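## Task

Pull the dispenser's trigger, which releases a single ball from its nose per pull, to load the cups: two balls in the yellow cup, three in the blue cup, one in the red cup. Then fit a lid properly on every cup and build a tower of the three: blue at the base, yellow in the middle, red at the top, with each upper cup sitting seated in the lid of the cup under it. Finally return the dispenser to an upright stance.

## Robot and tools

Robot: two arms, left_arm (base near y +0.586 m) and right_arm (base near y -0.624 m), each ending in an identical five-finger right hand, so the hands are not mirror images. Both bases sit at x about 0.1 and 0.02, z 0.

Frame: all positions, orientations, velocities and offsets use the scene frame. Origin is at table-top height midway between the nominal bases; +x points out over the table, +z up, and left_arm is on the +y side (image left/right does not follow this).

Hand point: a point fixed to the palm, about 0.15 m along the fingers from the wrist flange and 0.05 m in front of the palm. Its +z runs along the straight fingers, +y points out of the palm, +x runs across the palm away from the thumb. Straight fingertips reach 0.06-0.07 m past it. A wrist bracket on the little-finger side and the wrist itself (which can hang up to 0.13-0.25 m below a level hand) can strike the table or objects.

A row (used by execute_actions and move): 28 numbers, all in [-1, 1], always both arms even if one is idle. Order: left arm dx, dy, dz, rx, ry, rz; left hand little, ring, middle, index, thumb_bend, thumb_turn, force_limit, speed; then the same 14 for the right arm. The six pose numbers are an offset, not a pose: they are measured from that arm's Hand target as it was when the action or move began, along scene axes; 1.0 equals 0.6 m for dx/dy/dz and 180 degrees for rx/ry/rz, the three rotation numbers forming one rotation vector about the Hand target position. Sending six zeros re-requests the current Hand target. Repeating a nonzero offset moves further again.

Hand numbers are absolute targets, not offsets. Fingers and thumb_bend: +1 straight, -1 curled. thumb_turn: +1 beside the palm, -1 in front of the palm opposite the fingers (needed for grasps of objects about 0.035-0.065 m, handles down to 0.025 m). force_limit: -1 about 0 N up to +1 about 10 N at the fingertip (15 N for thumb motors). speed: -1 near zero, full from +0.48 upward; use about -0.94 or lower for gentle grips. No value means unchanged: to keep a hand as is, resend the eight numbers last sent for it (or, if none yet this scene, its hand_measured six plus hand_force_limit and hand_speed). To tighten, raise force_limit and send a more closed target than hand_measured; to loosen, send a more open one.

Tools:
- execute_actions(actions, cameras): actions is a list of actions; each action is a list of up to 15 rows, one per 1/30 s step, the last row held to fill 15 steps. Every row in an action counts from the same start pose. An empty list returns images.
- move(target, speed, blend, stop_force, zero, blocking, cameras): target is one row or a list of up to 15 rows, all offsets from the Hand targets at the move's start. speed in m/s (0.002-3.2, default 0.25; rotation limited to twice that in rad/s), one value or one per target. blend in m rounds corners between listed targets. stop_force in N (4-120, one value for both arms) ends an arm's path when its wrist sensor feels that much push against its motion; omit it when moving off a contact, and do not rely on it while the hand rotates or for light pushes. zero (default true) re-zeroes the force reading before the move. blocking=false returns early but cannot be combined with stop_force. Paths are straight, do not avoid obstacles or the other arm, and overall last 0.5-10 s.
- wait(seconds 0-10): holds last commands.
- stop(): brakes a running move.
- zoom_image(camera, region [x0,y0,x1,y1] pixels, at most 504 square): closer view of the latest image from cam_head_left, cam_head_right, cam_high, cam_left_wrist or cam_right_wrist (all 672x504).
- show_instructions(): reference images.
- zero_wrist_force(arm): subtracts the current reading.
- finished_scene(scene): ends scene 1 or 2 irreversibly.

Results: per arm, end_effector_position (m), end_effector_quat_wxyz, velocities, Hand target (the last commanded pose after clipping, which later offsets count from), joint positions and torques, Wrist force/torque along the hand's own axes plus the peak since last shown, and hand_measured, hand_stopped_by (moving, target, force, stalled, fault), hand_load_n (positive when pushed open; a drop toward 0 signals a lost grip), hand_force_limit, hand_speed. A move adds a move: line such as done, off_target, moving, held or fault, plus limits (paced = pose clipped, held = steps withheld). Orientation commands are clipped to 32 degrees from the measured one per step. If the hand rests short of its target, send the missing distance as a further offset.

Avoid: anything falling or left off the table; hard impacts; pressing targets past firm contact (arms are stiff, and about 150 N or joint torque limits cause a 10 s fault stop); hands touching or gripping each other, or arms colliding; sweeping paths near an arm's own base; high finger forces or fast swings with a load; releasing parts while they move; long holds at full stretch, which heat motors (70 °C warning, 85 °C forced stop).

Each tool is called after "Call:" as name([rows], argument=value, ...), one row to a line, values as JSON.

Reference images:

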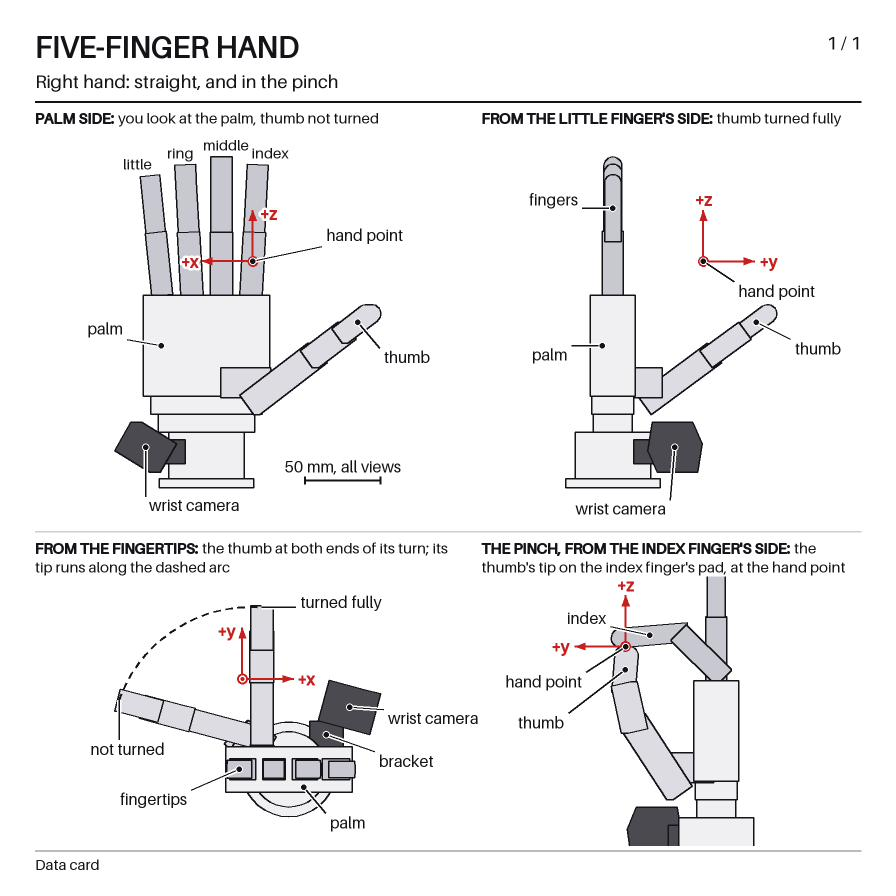

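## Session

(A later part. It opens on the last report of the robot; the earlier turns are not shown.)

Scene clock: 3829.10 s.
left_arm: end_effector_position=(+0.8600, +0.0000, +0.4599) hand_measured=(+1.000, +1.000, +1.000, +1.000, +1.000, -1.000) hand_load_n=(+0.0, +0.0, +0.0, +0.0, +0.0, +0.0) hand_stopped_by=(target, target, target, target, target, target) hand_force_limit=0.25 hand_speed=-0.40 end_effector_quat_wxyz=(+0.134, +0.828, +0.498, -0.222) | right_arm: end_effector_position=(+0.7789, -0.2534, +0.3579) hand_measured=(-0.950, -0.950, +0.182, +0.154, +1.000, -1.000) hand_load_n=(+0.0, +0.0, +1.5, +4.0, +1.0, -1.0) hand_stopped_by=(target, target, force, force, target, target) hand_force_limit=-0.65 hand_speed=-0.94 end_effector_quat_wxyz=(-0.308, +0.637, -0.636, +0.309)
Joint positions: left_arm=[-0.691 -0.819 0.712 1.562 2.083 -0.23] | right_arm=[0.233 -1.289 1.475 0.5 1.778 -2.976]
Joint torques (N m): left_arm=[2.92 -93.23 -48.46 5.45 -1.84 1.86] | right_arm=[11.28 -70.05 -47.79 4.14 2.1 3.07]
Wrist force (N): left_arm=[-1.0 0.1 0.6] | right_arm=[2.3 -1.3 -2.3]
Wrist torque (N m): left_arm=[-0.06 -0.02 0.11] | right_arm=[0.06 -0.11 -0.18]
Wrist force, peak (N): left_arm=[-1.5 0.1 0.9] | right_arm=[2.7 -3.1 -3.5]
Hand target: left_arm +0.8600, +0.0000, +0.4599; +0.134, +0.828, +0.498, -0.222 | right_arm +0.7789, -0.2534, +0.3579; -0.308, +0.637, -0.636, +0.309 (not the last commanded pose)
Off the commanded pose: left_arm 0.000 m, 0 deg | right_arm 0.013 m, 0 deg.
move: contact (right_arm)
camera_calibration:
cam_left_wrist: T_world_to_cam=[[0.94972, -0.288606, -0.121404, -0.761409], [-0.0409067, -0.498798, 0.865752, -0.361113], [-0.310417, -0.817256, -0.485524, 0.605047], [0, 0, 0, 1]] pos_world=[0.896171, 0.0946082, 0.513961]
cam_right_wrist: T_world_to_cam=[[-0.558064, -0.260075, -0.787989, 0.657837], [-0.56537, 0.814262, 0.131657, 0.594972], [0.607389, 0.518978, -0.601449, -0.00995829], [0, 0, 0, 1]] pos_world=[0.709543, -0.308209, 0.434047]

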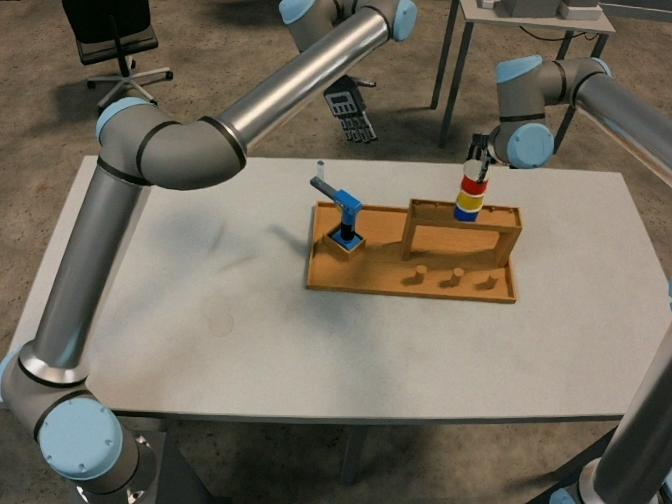

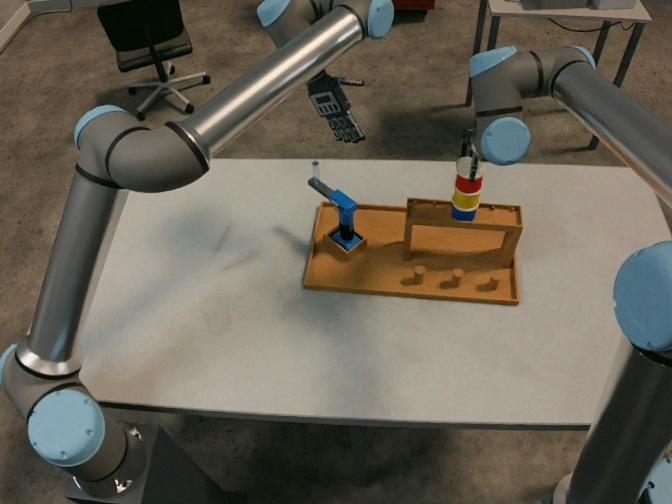

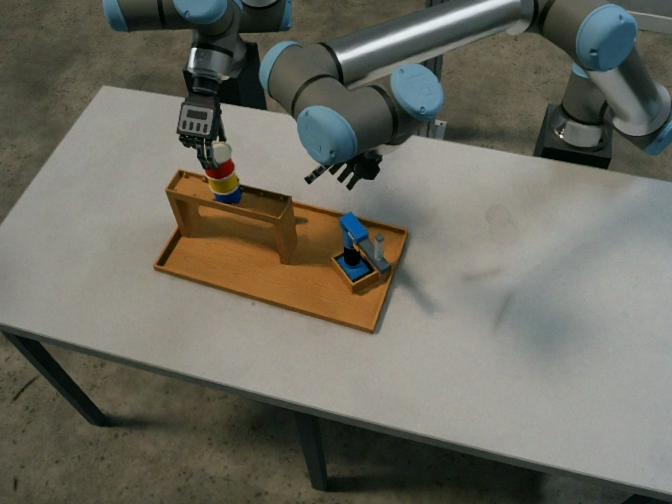

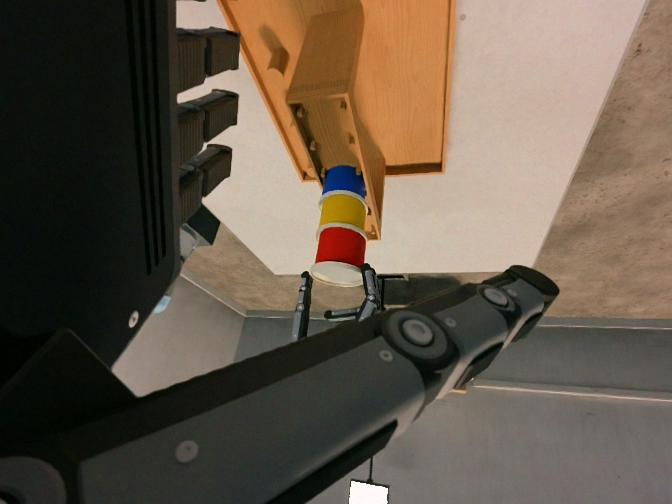

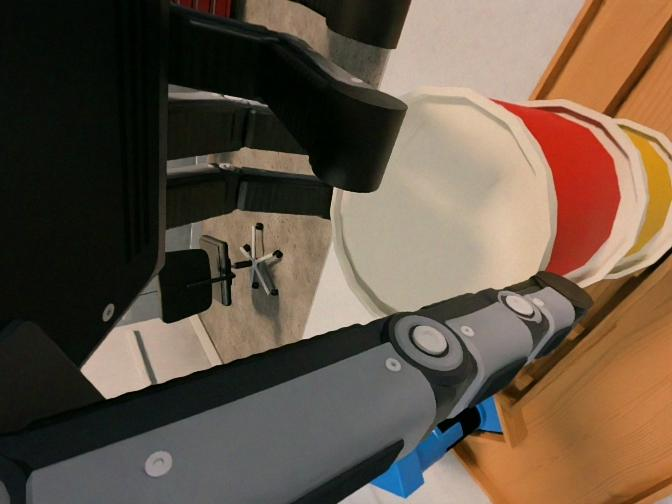

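Call:
move([
  [0,0,0,0,0,0,1,1,1,1,1,-1,0.25,-0.4,0,0,0.005,0,0,0,-0.95,-0.95,0.1,0.05,1,-1,-0.65,-0.94],
  [0,0,0,0,0,0,1,1,1,1,1,-1,0.25,-0.4,0.0025,0,0.005,0,0,0,-0.95,-0.95,0.1,0.05,1,-1,-0.65,-0.94],
], speed=0.02, cameras=["cam_left_wrist","cam_right_wrist"])

Call:
zoom_image(camera="cam_left_wrist", region=[290, 170, 390, 300])

Call:
zoom_image(camera="cam_right_wrist", region=[320, 60, 672, 340])

Scene clock: 3855.63 s.
left_arm: end_effector_position=(+0.8600, +0.0000, +0.4599) hand_measured=(+1.000, +1.000, +1.000, +1.000, +1.000, -1.000) hand_load_n=(+0.0, +0.0, +0.0, +0.0, +0.0, +0.0) hand_stopped_by=(target, target, target, target, target, target) hand_force_limit=0.25 hand_speed=-0.40 end_effector_quat_wxyz=(+0.134, +0.828, +0.498, -0.222) | right_arm: end_effector_position=(+0.7803, -0.2534, +0.3610) hand_measured=(-0.950, -0.950, +0.182, +0.154, +1.000, -1.000) hand_load_n=(+0.0, +0.5, +2.0, +3.5, +1.0, +0.0) hand_stopped_by=(target, target, force, force, target, target) hand_force_limit=-0.65 hand_speed=-0.94 end_effector_quat_wxyz=(-0.308, +0.637, -0.636, +0.309)
Joint positions: left_arm=[-0.691 -0.819 0.712 1.562 2.083 -0.23] | right_arm=[0.232 -1.288 1.469 0.505 1.778 -2.976]
Joint torques (N m): left_arm=[4.43 -92.09 -47.92 5.61 -1.78 2.03] | right_arm=[-14.88 -57.75 -51.37 3.59 -2.3 -3.28]
Wrist force (N): left_arm=[-1.3 0.4 0.3] | right_arm=[1.2 0.5 -0.2]
Wrist torque (N m): left_arm=[-0.01 0.03 0.10] | right_arm=[0.04 -0.08 -0.14]
Wrist force, peak (N): left_arm=[-1.7 0.3 1.1] | right_arm=[2.6 -1.2 -2.1]
Hand target: left_arm +0.8600, +0.0000, +0.4599; +0.134, +0.828, +0.498, -0.222 | right_arm +0.7804, -0.2534, +0.3609; -0.308, +0.637, -0.636, +0.309
Off the commanded pose: left_arm 0.000 m, 0 deg | right_arm 0.000 m, 0 deg.
move: done
camera_calibration:
cam_left_wrist: T_world_to_cam=[[0.94972, -0.288606, -0.121404, -0.761409], [-0.0409067, -0.498798, 0.865752, -0.361113], [-0.310417, -0.817256, -0.485524, 0.605047], [0, 0, 0, 1]] pos_world=[0.896171, 0.0946082, 0.513961]
cam_right_wrist: T_world_to_cam=[[-0.558031, -0.260013, -0.788032, 0.660997], [-0.565364, 0.814262, 0.131685, 0.595352], [0.607425, 0.519009, -0.601385, -0.00904814], [0, 0, 0, 1]] pos_world=[0.710943, -0.308209, 0.437047]
Images, in order (width x height): cam_left_wrist 672x504, cam_right_wrist 672x504.

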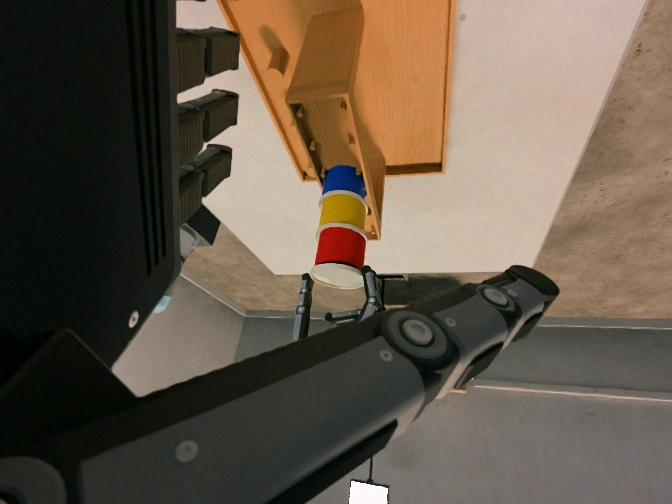

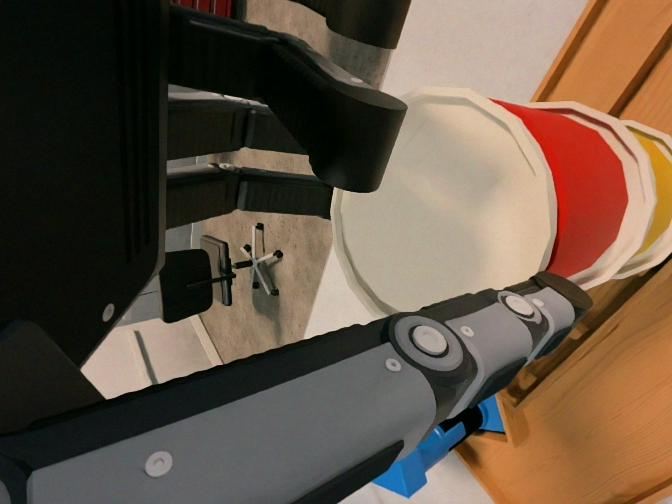

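Scaled by 3.877 from the camera's 672x504 image, which has a finer 960x720 frame.

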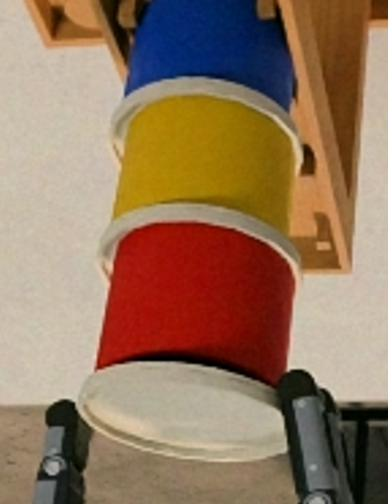

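Scaled by 1.432 from the camera's 672x504 image, which has a finer 960x720 frame.

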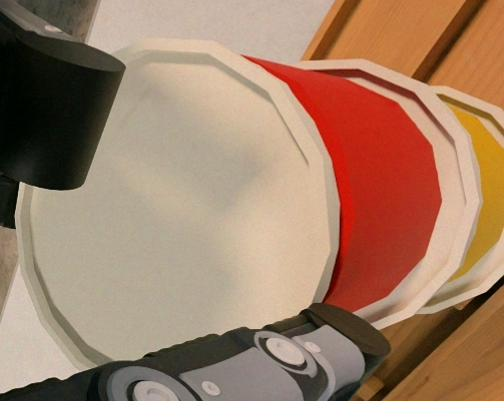

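Call:
move(target=[0,0,0,0,0,0,1,1,1,1,1,-1,0.25,-0.4,0,0,-0.025,0,0,0,-0.95,-0.95,0.1,0.05,1,-1,-0.65,-0.94], speed=0.006, stop_force=4, cameras=["all"])

Call:
zoom_image(camera="cam_left_wrist", region=[290, 170, 390, 300])

Call:
zoom_image(camera="cam_right_wrist", region=[320, 60, 672, 340])

Call:
zoom_image(camera="cam_head_left", region=[450, 150, 500, 220])

Call:
zoom_image(camera="cam_head_right", region=[445, 150, 495, 220])

Call:
zoom_image(camera="cam_high", region=[190, 120, 250, 210])

Scene clock: 3869.17 s.
left_arm: end_effector_position=(+0.8600, +0.0000, +0.4599) hand_measured=(+1.000, +1.000, +1.000, +1.000, +1.000, -1.000) hand_load_n=(+0.0, +0.0, +0.0, +0.0, +0.0, +0.0) hand_stopped_by=(target, target, target, target, target, target) hand_force_limit=0.25 hand_speed=-0.40 end_effector_quat_wxyz=(+0.134, +0.828, +0.498, -0.222) | right_arm: end_effector_position=(+0.7804, -0.2534, +0.3581) hand_measured=(-0.950, -0.950, +0.182, +0.154, +1.000, -1.000) hand_load_n=(+0.0, +0.0, +1.5, +3.5, +1.0, -0.5) hand_stopped_by=(target, target, force, force, target, target) hand_force_limit=-0.65 hand_speed=-0.94 end_effector_quat_wxyz=(-0.308, +0.637, -0.636, +0.309)
Joint positions: left_arm=[-0.691 -0.819 0.712 1.562 2.083 -0.23] | right_arm=[0.232 -1.287 1.472 0.501 1.778 -2.977]
Joint torques (N m): left_arm=[4.95 -95.78 -47.66 5.69 -1.82 1.21] | right_arm=[-12.19 -69.16 -47.91 4.13 -2.03 -3.83]
Wrist force (N): left_arm=[-1.4 0.3 0.8] | right_arm=[2.1 -2.1 -3.2]
Wrist torque (N m): left_arm=[-0.04 0.03 0.10] | right_arm=[0.07 -0.16 -0.07]
Wrist force, peak (N): left_arm=[-1.6 0.3 1.0] | right_arm=[1.6 -3.2 -4.4]
Hand target: left_arm +0.8600, +0.0000, +0.4599; +0.134, +0.828, +0.498, -0.222 | right_arm +0.7804, -0.2534, +0.3581; -0.308, +0.637, -0.636, +0.309 (not the last commanded pose)
Off the commanded pose: left_arm 0.000 m, 0 deg | right_arm 0.012 m, 0 deg.
move: contact (right_arm)
camera_calibration:
cam_left_wrist: T_world_to_cam=[[0.94972, -0.288606, -0.121404, -0.761409], [-0.0409067, -0.498798, 0.865752, -0.361113], [-0.310417, -0.817256, -0.485524, 0.605047], [0, 0, 0, 1]] pos_world=[0.896171, 0.0946082, 0.513961]
cam_right_wrist: T_world_to_cam=[[-0.558064, -0.260075, -0.787989, 0.658832], [-0.56537, 0.814262, 0.131657, 0.595794], [0.607389, 0.518978, -0.601449, -0.0107491], [0, 0, 0, 1]] pos_world=[0.711043, -0.308209, 0.434247]

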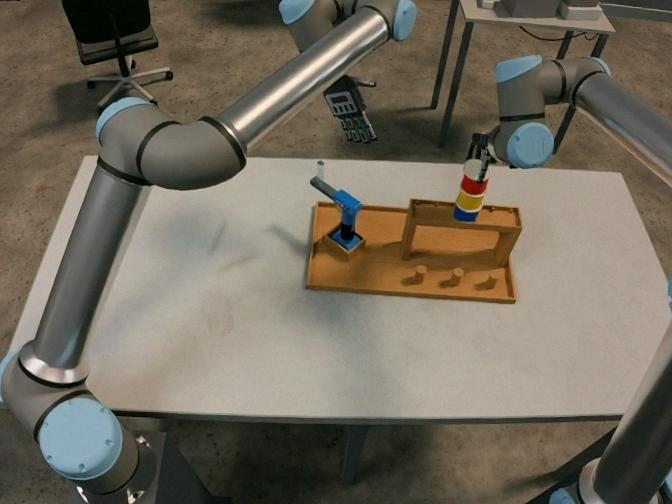

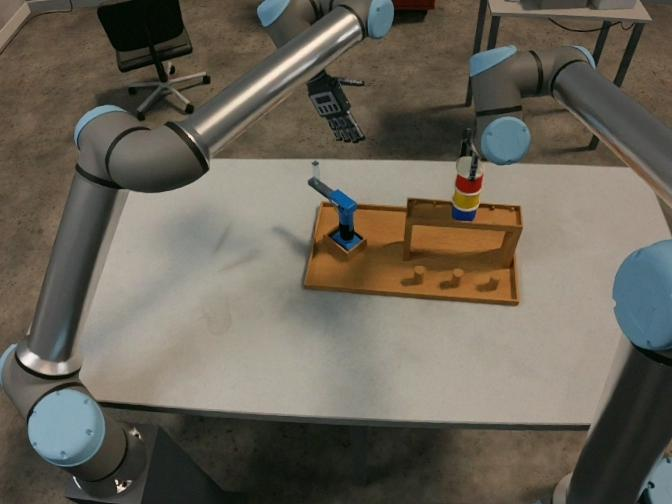

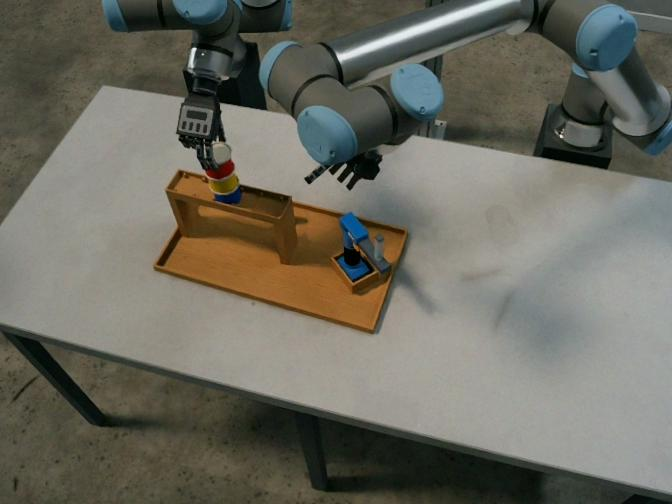

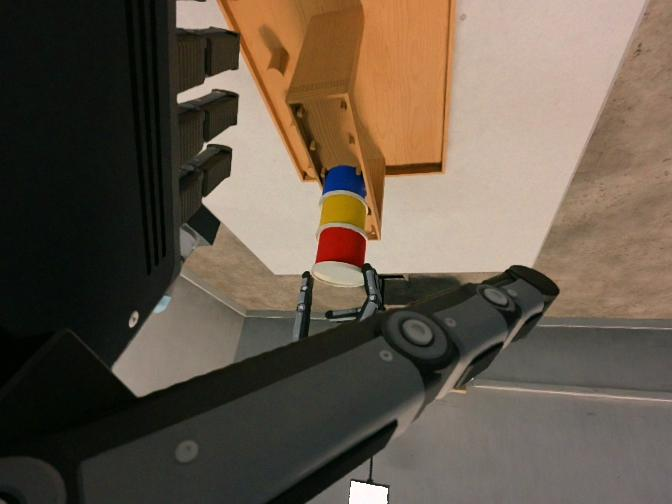

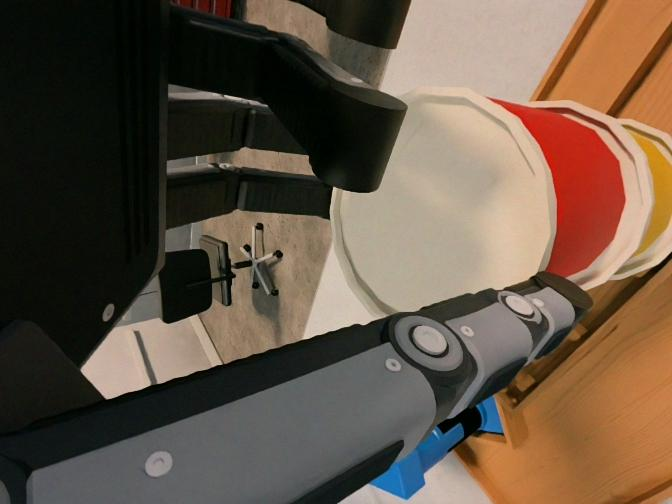

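Scaled by 3.877 from the camera's 672x504 image, which has a finer 960x720 frame.

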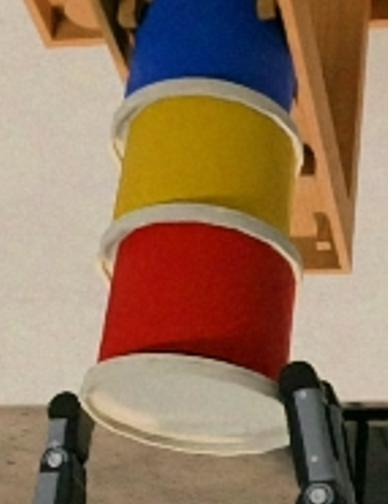

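Scaled by 1.432 from the camera's 672x504 image, which has a finer 960x720 frame.

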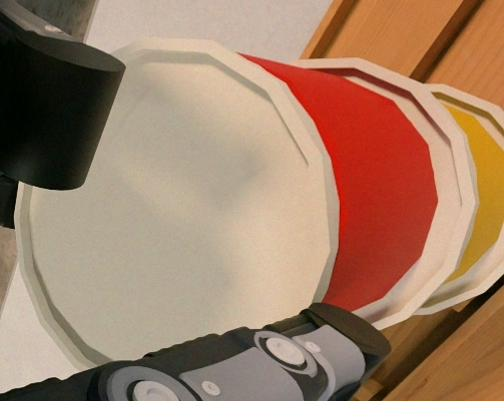

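Scaled by 7.200 from the camera's 672x504 image, which has a finer 960x720 frame.

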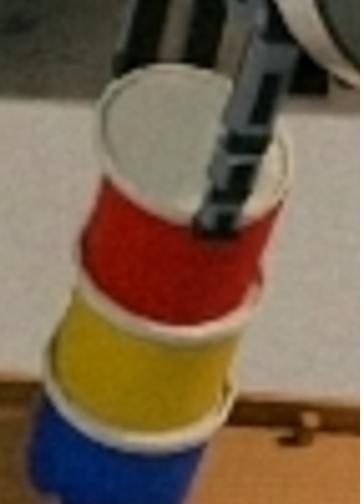

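Scaled by 7.200 from the camera's 672x504 image, which has a finer 960x720 frame.

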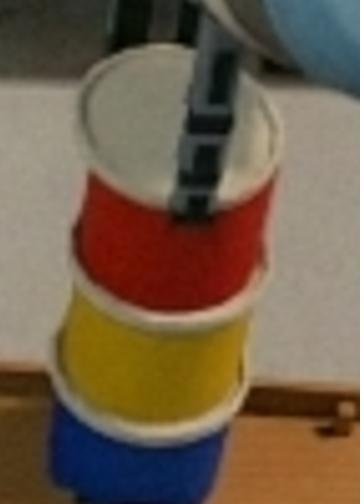

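Scaled by 5.600 from the camera's 672x504 image, which has a finer 960x720 frame.

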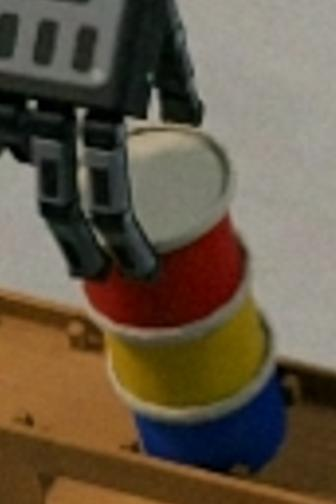

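Call:
zoom_image(camera="cam_left_wrist", region=[310, 180, 374, 228])

Call:
zoom_image(camera="cam_left_wrist", region=[310, 212, 374, 260])

Call:
zoom_image(camera="cam_left_wrist", region=[310, 245, 374, 293])

Scaled by 7.875 from the camera's 672x504 image, which has a finer 960x720 frame.

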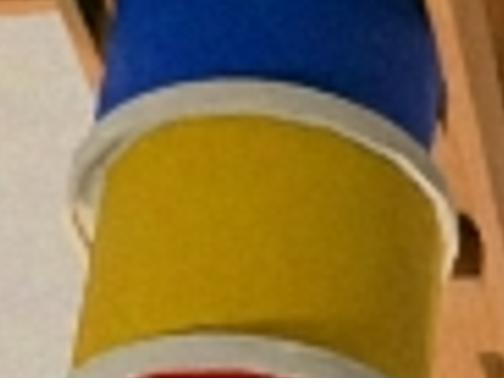

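Scaled by 7.875 from the camera's 672x504 image, which has a finer 960x720 frame.

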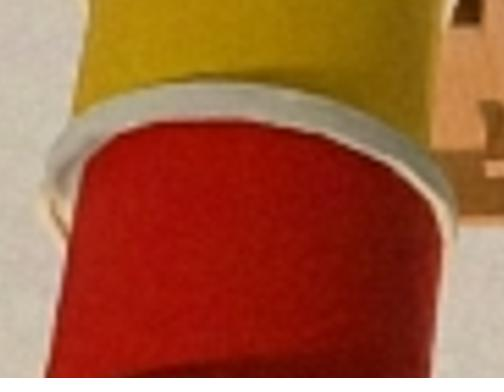

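Scaled by 7.875 from the camera's 672x504 image, which has a finer 960x720 frame.

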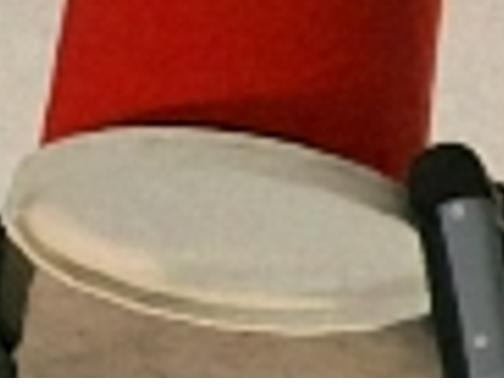

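Call:
execute_actions([
  [[0,0,0,0,0,0,1,1,1,1,1,-1,0.25,-0.4,0,0,0,0,0,0,-0.95,-0.95,0.6,0.6,1,-1,-0.4,-0.9]],
  [[0,0,0,0,0,0,1,1,1,1,1,-1,0.25,-0.4,0,0,0,0,0,0,-0.95,-0.95,0.6,0.6,1,-1,-0.4,-0.9]],
  [[0,0,0,0,0,0,1,1,1,1,1,-1,0.25,-0.4,0,0,0,0,0,0,-0.95,-0.95,0.6,0.6,1,-1,-0.4,-0.9]],
  [[0,0,0,0,0,0,1,1,1,1,1,-1,0.25,-0.4,0,0,0,0,0,0,-0.95,-0.95,0.6,0.6,1,-1,-0.4,-0.9]],
  [[0,0,0,0,0,0,1,1,1,1,1,-1,0.25,-0.4,0,0,0,0,0,0,-0.95,-0.95,0.6,0.6,1,-1,-0.4,-0.9]],
  [[0,0,0,0,0,0,1,1,1,1,1,-1,0.25,-0.4,0,0,0,0,0,0,-0.95,-0.95,0.6,0.6,1,-1,-0.4,-0.9]],
], cameras=["cam_left_wrist","cam_right_wrist"])

Call:
zoom_image(camera="cam_left_wrist", region=[310, 245, 374, 293])

Call:
zoom_image(camera="cam_right_wrist", region=[320, 60, 672, 340])

Scene clock: 3925.20 s.
left_arm: end_effector_position=(+0.8600, +0.0000, +0.4599) hand_measured=(+1.000, +1.000, +1.000, +1.000, +1.000, -1.000) hand_load_n=(+0.0, +0.0, +0.0, +0.0, +0.0, +0.0) hand_stopped_by=(target, target, target, target, target, target) hand_force_limit=0.25 hand_speed=-0.40 end_effector_quat_wxyz=(+0.134, +0.828, +0.498, -0.222) | right_arm: end_effector_position=(+0.7804, -0.2534, +0.3581) hand_measured=(-0.950, -0.950, +0.600, +0.600, +1.000, -1.000) hand_load_n=(+0.0, +0.5, +0.0, +0.0, +0.0, +0.0) hand_stopped_by=(target, target, target, target, target, target) hand_force_limit=-0.40 hand_speed=-0.90 end_effector_quat_wxyz=(-0.308, +0.637, -0.636, +0.309)
Joint positions: left_arm=[-0.691 -0.819 0.712 1.562 2.083 -0.23] | right_arm=[0.232 -1.287 1.472 0.501 1.778 -2.977]
Joint torques (N m): left_arm=[5.88 -93.34 -45.17 5.18 -1.51 1.16] | right_arm=[-13.87 -68.23 -46.27 -0.59 -1.09 -3.94]
Wrist force (N): left_arm=[-1.1 0.1 0.7] | right_arm=[1.4 0.8 -0.6]
Wrist torque (N m): left_arm=[-0.06 -0.02 0.11] | right_arm=[0.08 -0.10 -0.07]
Wrist force, peak (N): left_arm=[-1.6 0.0 1.2] | right_arm=[1.8 -2.0 -3.7]
Hand target: left_arm +0.8600, +0.0000, +0.4599; +0.134, +0.828, +0.498, -0.222 | right_arm +0.7804, -0.2534, +0.3581; -0.308, +0.637, -0.636, +0.309
Off the commanded pose: left_arm 0.000 m, 0 deg | right_arm 0.000 m, 0 deg.
camera_calibration:
cam_left_wrist: T_world_to_cam=[[0.94972, -0.288606, -0.121404, -0.761409], [-0.0409067, -0.498798, 0.865752, -0.361113], [-0.310417, -0.817256, -0.485524, 0.605047], [0, 0, 0, 1]] pos_world=[0.896171, 0.0946082, 0.513961]
cam_right_wrist: T_world_to_cam=[[-0.558064, -0.260075, -0.787989, 0.658832], [-0.56537, 0.814262, 0.131657, 0.595794], [0.607389, 0.518978, -0.601449, -0.0107491], [0, 0, 0, 1]] pos_world=[0.711043, -0.308209, 0.434247]
Images, in order (width x height): cam_left_wrist 672x504, cam_right_wrist 672x504.

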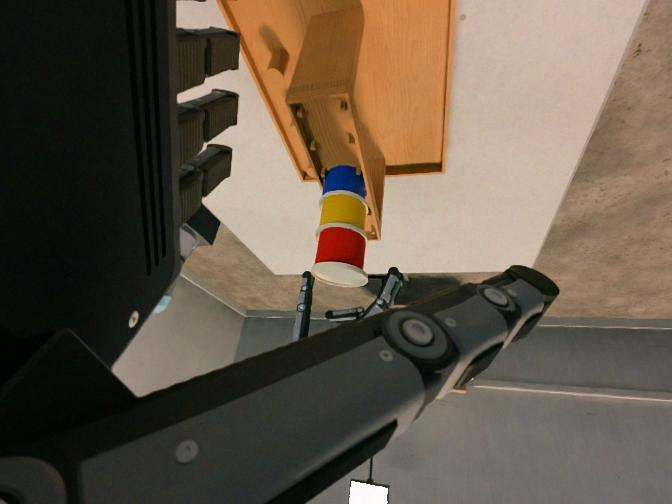

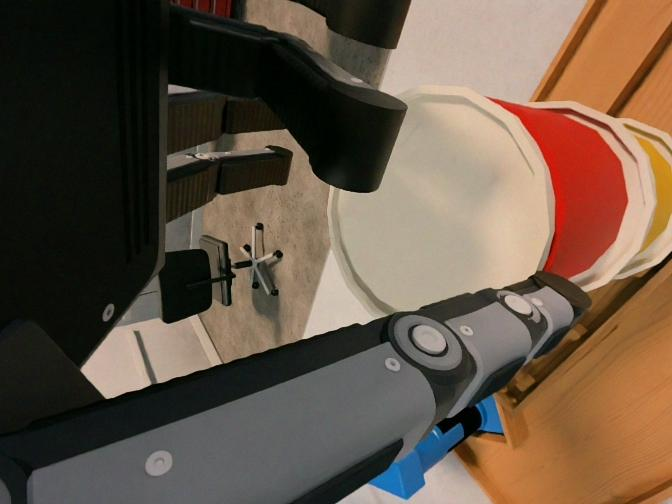

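Scaled by 7.875 from the camera's 672x504 image, which has a finer 960x720 frame.

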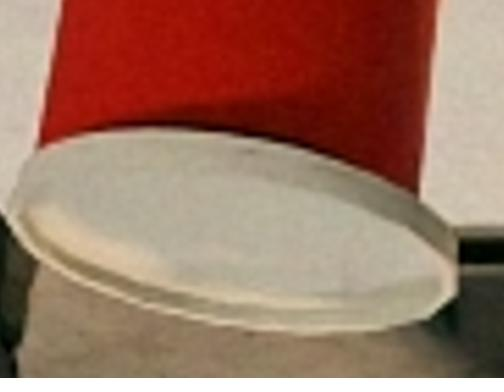

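Scaled by 1.432 from the camera's 672x504 image, which has a finer 960x720 frame.

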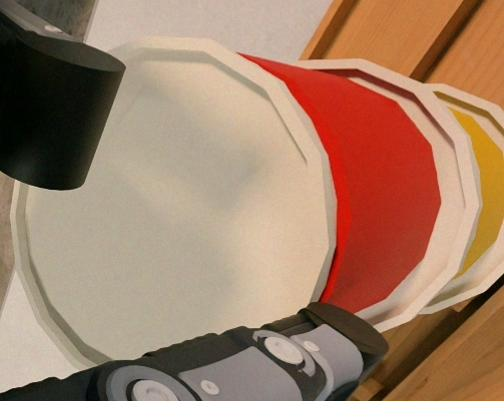

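Call:
move([
  [0,0,0,0,0,0,1,1,1,1,1,-1,0.25,-0.4,-0.008,0,0,0,0,0,-0.95,-0.95,0.6,0.6,1,-1,-0.4,-0.9],
  [0,0,0,0,0,0,1,1,1,1,1,-1,0.25,-0.4,-0.008,0,0.05,0,0,0,-0.95,-0.95,0.6,0.6,1,-1,-0.4,-0.9],
  [0,0,0,0,0,0,1,1,1,1,1,-1,0.25,-0.4,-0.008,0,0.2,0,0,0,-0.95,-0.95,0.6,0.6,1,-1,-0.4,-0.9],
], speed=[0.01,0.04,0.12], cameras=["all"])

Call:
zoom_image(camera="cam_left_wrist", region=[290, 170, 390, 300])

Call:
zoom_image(camera="cam_head_left", region=[440, 145, 500, 235])

Call:
zoom_image(camera="cam_head_right", region=[435, 145, 495, 235])

Call:
zoom_image(camera="cam_high", region=[190, 120, 260, 220])

Call:
zoom_image(camera="cam_right_wrist", region=[420, 60, 672, 340])

Scene clock: 3953.17 s.
left_arm: end_effector_position=(+0.8600, +0.0000, +0.4599) hand_measured=(+1.000, +1.000, +1.000, +1.000, +1.000, -1.000) hand_load_n=(+0.0, +0.0, +0.0, -0.5, +0.0, +0.0) hand_stopped_by=(target, target, target, target, target, target) hand_force_limit=0.25 hand_speed=-0.40 end_effector_quat_wxyz=(+0.134, +0.828, +0.498, -0.222) | right_arm: end_effector_position=(+0.7756, -0.2534, +0.4780) hand_measured=(-0.950, -0.950, +0.600, +0.600, +1.000, -1.000) hand_load_n=(+0.0, +0.0, +0.0, +0.0, +0.0, +0.0) hand_stopped_by=(target, target, target, target, target, target) hand_force_limit=-0.40 hand_speed=-0.90 end_effector_quat_wxyz=(-0.308, +0.637, -0.636, +0.309)
Joint positions: left_arm=[-0.691 -0.819 0.712 1.562 2.083 -0.23] | right_arm=[0.234 -1.311 1.292 0.705 1.779 -2.975]
Joint torques (N m): left_arm=[4.6 -94.25 -44.92 5.19 -1.81 1.51] | right_arm=[2.63 -50.84 -51.34 3.56 0.28 -3]
Wrist force (N): left_arm=[-1.3 0.0 0.8] | right_arm=[1.7 1.0 -0.1]
Wrist torque (N m): left_arm=[-0.09 0.02 0.09] | right_arm=[0.10 -0.14 -0.15]
Wrist force, peak (N): left_arm=[-1.6 0.1 1.2] | right_arm=[1.6 1.7 0.8]
Hand target: left_arm +0.8600, +0.0000, +0.4599; +0.134, +0.828, +0.498, -0.222 | right_arm +0.7756, -0.2534, +0.4781; -0.308, +0.637, -0.636, +0.309
Off the commanded pose: left_arm 0.000 m, 0 deg | right_arm 0.000 m, 0 deg.
move: done
camera_calibration:
cam_left_wrist: T_world_to_cam=[[0.94972, -0.288606, -0.121404, -0.761409], [-0.0409067, -0.498798, 0.865752, -0.361113], [-0.310417, -0.817256, -0.485524, 0.605047], [0, 0, 0, 1]] pos_world=[0.896171, 0.0946082, 0.513961]
cam_right_wrist: T_world_to_cam=[[-0.557984, -0.26008, -0.788043, 0.750605], [-0.56541, 0.814241, 0.13162, 0.577336], [0.607425, 0.519009, -0.601385, 0.0642293], [0, 0, 0, 1]] pos_world=[0.706243, -0.308209, 0.554147]

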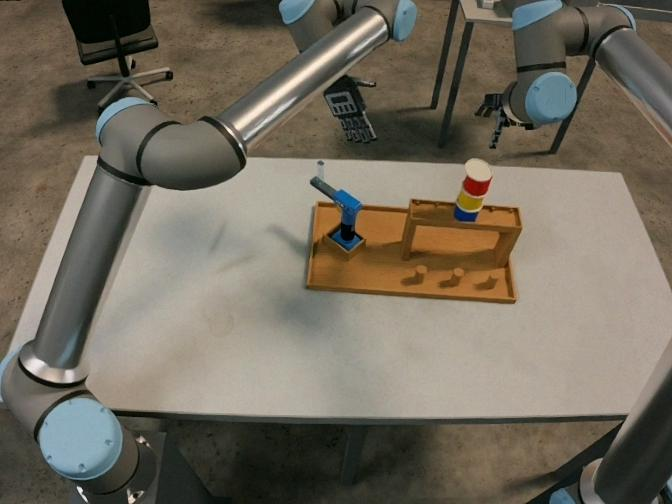

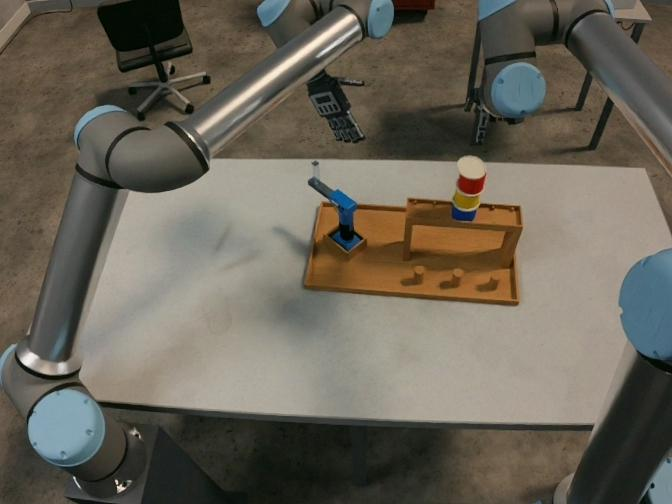

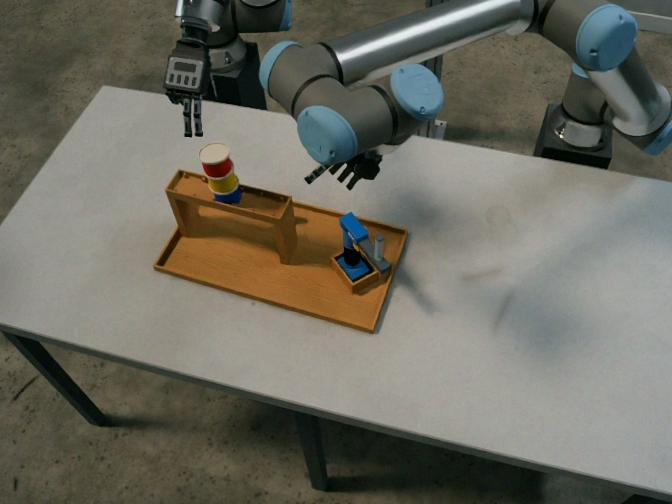

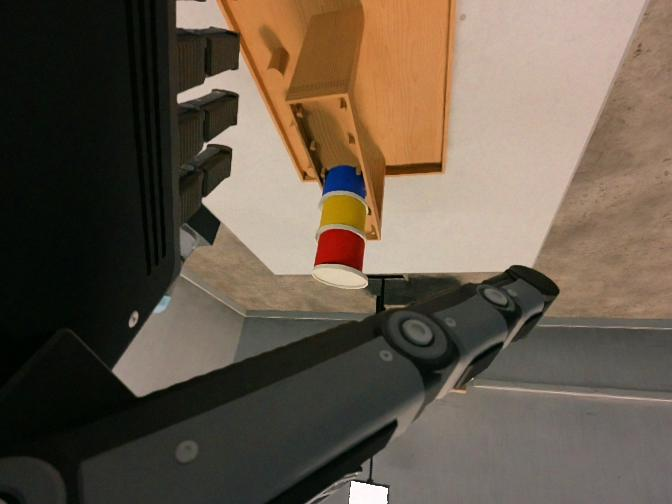

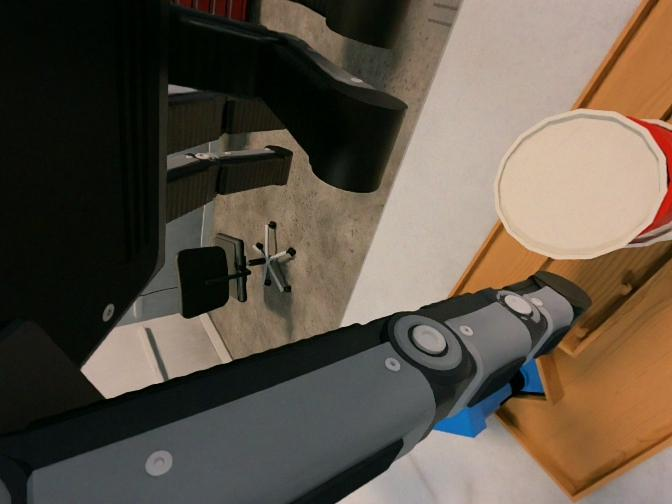

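Scaled by 3.877 from the camera's 672x504 image, which has a finer 960x720 frame.

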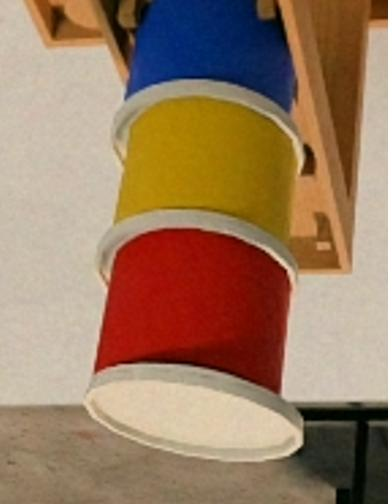

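Scaled by 5.600 from the camera's 672x504 image, which has a finer 960x720 frame.

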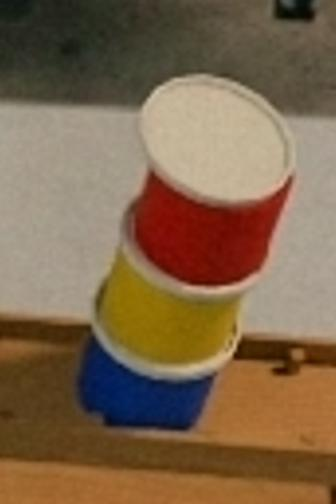

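Scaled by 5.600 from the camera's 672x504 image, which has a finer 960x720 frame.

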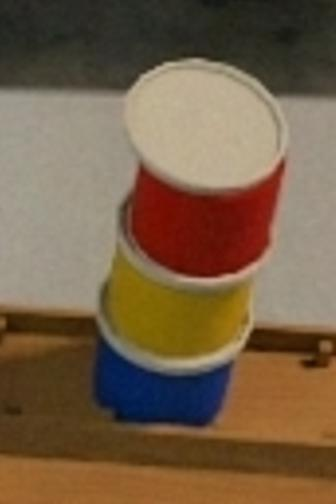

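Scaled by 5.040 from the camera's 672x504 image, which has a finer 960x720 frame.

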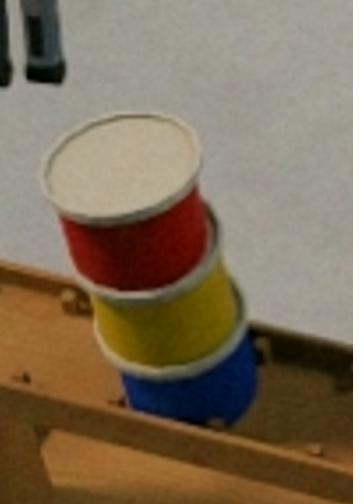

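Scaled by 1.800 from the camera's 672x504 image, which has a finer 960x720 frame.

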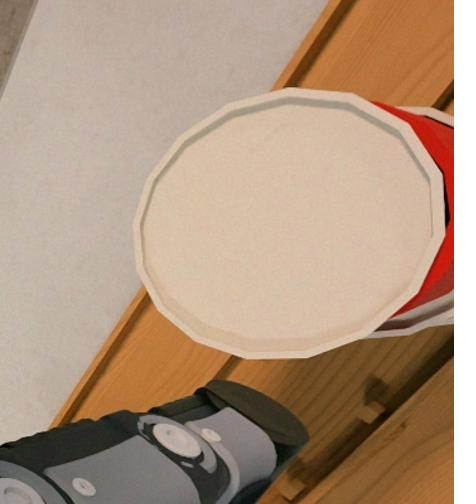

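Call:
move([
  [0,0,0,0,0,0,1,1,1,1,1,-1,0.25,-0.4,0,0,0,0,0,0,1,1,0.6,0.6,1,-1,-0.4,-0.4],
  [0,0,0,0,0,0,1,1,1,1,1,-1,0.25,-0.4,-0.2927,-0.1527,0,0,0,0,1,1,0.6,0.6,1,-1,-0.4,-0.4],
  [0,0,0,0,0,0,1,1,1,1,1,-1,0.25,-0.4,-0.2927,-0.1527,0,0,-0.2333,0,1,1,0.6,0.6,1,-1,-0.4,-0.4],
  [0,0,0,0,0,0,1,1,1,1,1,-1,0.25,-0.4,-0.2127,-0.1527,-0.2467,0,-0.2333,0,1,1,0.6,0.6,1,-1,-0.4,-0.4],
], speed=[0.15,0.15,0.2,0.12], blend=[0,0.02,0.02,0], cameras=["cam_right_wrist","cam_head_left"])

Call:
zoom_image(camera="cam_right_wrist", region=[250, 60, 620, 430])

Scene clock: 3968.70 s.
left_arm: end_effector_position=(+0.8600, +0.0000, +0.4599) hand_measured=(+1.000, +1.000, +1.000, +1.000, +1.000, -1.000) hand_load_n=(+0.0, +0.0, +0.0, +0.0, +0.0, +0.0) hand_stopped_by=(target, target, target, target, target, target) hand_force_limit=0.25 hand_speed=-0.40 end_effector_quat_wxyz=(+0.134, +0.828, +0.498, -0.222) | right_arm: end_effector_position=(+0.6480, -0.3450, +0.3302) hand_measured=(+1.000, +1.000, +0.600, +0.600, +1.000, -1.000) hand_load_n=(+0.0, +0.0, +0.0, +0.0, +0.0, +0.0) hand_stopped_by=(target, target, target, target, target, target) hand_force_limit=-0.40 hand_speed=-0.40 end_effector_quat_wxyz=(+0.515, -0.484, +0.483, -0.516)
Joint positions: left_arm=[-0.691 -0.819 0.712 1.562 2.083 -0.23] | right_arm=[0.163 -1.733 2.271 -0.604 1.767 -3.156]
Joint torques (N m): left_arm=[6.76 -96.45 -44.18 5.16 -1.77 0.71] | right_arm=[-10.92 -13.1 -33.95 -4.66 -2.63 0.84]
Wrist force (N): left_arm=[-1.2 0.0 0.7] | right_arm=[1.6 1.0 -0.4]
Wrist torque (N m): left_arm=[-0.09 0.00 0.10] | right_arm=[0.05 -0.08 -0.07]
Wrist force, peak (N): left_arm=[-1.4 0.5 1.1] | right_arm=[1.7 1.7 0.6]
Hand target: left_arm +0.8600, +0.0000, +0.4599; +0.134, +0.828, +0.498, -0.222 | right_arm +0.6480, -0.3450, +0.3301; +0.515, -0.484, +0.483, -0.516
Off the commanded pose: left_arm 0.000 m, 0 deg | right_arm 0.000 m, 0 deg.
move: done
camera_calibration:
cam_right_wrist: T_world_to_cam=[[0.112524, -0.260046, -0.959018, 0.160987], [-0.508275, 0.814257, -0.28043, 0.698225], [0.853812, 0.519, -0.0405515, -0.244435], [0, 0, 0, 1]] pos_world=[0.545477, -0.399809, 0.340281]
Images, in order (width x height): cam_head_left 672x504, cam_right_wrist 672x504.

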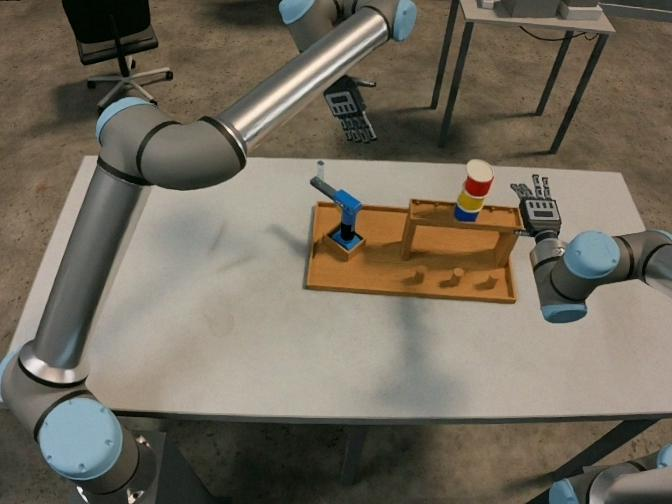

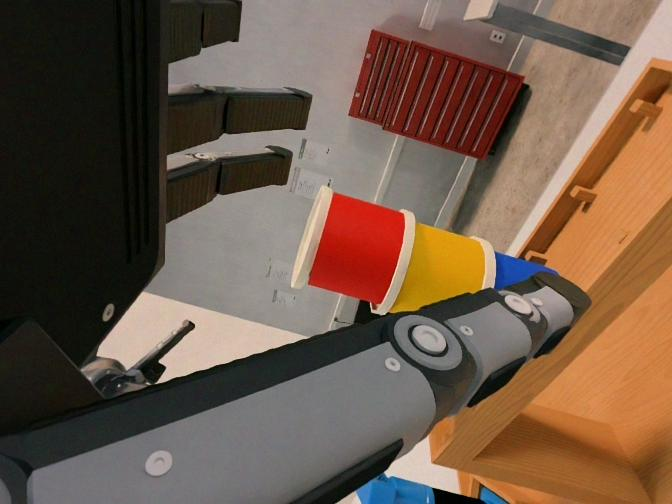

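Scaled by 1.362 from the camera's 672x504 image, which has a finer 960x720 frame.

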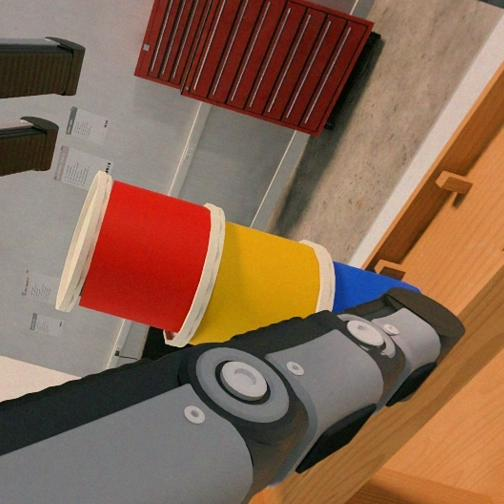

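Call:
zoom_image(camera="cam_right_wrist", region=[280, 170, 440, 330])

Scaled by 3.150 from the camera's 672x504 image, which has a finer 960x720 frame.

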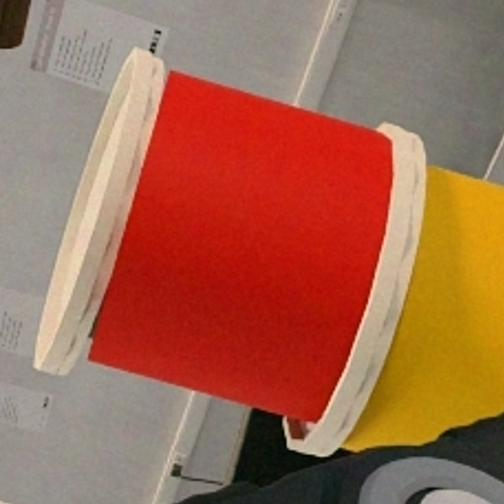

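Call:
move(target=[0,0,0,0,0,0,1,1,1,1,1,-1,0.25,-0.4,0,0.0417,-0.0333,0,0,0,1,1,0.6,0.6,1,-1,-0.4,-0.4], speed=0.05, cameras=["cam_right_wrist"])

Call:
zoom_image(camera="cam_right_wrist", region=[260, 140, 420, 300])

Call:
zoom_image(camera="cam_right_wrist", region=[370, 150, 530, 310])

Scene clock: 3999.73 s.
left_arm: end_effector_position=(+0.8600, +0.0000, +0.4599) hand_measured=(+1.000, +1.000, +1.000, +1.000, +1.000, -1.000) hand_load_n=(+0.0, +0.0, +0.0, +0.0, +0.0, +0.0) hand_stopped_by=(target, target, target, target, target, target) hand_force_limit=0.25 hand_speed=-0.40 end_effector_quat_wxyz=(+0.134, +0.828, +0.498, -0.222) | right_arm: end_effector_position=(+0.6480, -0.3201, +0.3101) hand_measured=(+1.000, +1.000, +0.600, +0.600, +1.000, -1.000) hand_load_n=(+0.0, -0.5, +0.0, +0.0, +0.0, +0.0) hand_stopped_by=(target, target, target, target, target, target) hand_force_limit=-0.40 hand_speed=-0.40 end_effector_quat_wxyz=(+0.515, -0.484, +0.483, -0.516)
Joint positions: left_arm=[-0.691 -0.819 0.712 1.562 2.083 -0.23] | right_arm=[0.223 -1.681 2.27 -0.655 1.826 -3.16]
Joint torques (N m): left_arm=[4.29 -96.5 -43.04 4.71 -1.9 0.79] | right_arm=[10.74 -17.1 -45.95 -5.7 2.69 -3.23]
Wrist force (N): left_arm=[-1.2 -0.1 0.7] | right_arm=[1.7 0.8 0.0]
Wrist torque (N m): left_arm=[-0.11 0.00 0.09] | right_arm=[-0.03 -0.11 0.12]
Wrist force, peak (N): left_arm=[-1.5 0.1 1.1] | right_arm=[2.3 0.7 0.0]
Hand target: left_arm +0.8600, +0.0000, +0.4599; +0.134, +0.828, +0.498, -0.222 | right_arm +0.6480, -0.3200, +0.3101; +0.515, -0.484, +0.483, -0.516
Off the commanded pose: left_arm 0.000 m, 0 deg | right_arm 0.000 m, 0 deg.
move: done
camera_calibration:
cam_right_wrist: T_world_to_cam=[[0.112442, -0.260095, -0.959014, 0.148322], [-0.508299, 0.814243, -0.280428, 0.672318], [0.853808, 0.518998, -0.0406513, -0.258274], [0, 0, 0, 1]] pos_world=[0.545577, -0.374809, 0.320281]
Images, in order (width x height): cam_right_wrist 672x504.

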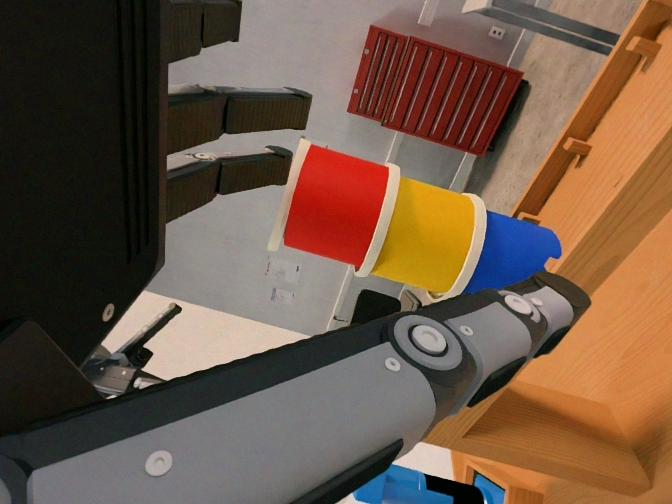

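Scaled by 3.150 from the camera's 672x504 image, which has a finer 960x720 frame.

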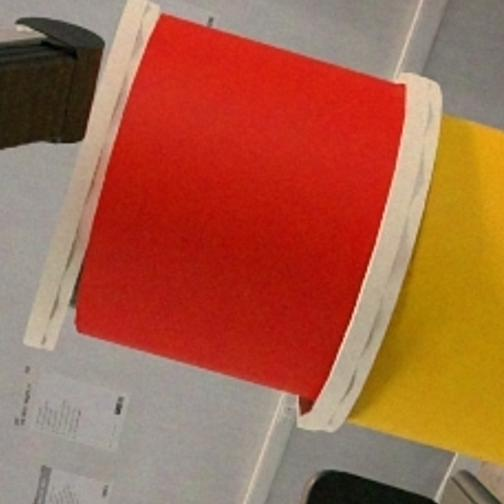

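Scaled by 3.150 from the camera's 672x504 image, which has a finer 960x720 frame.

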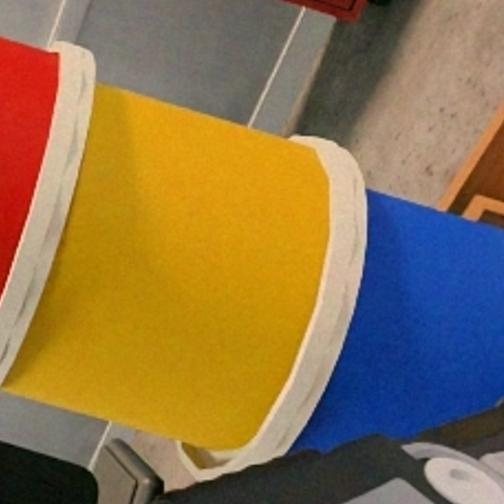

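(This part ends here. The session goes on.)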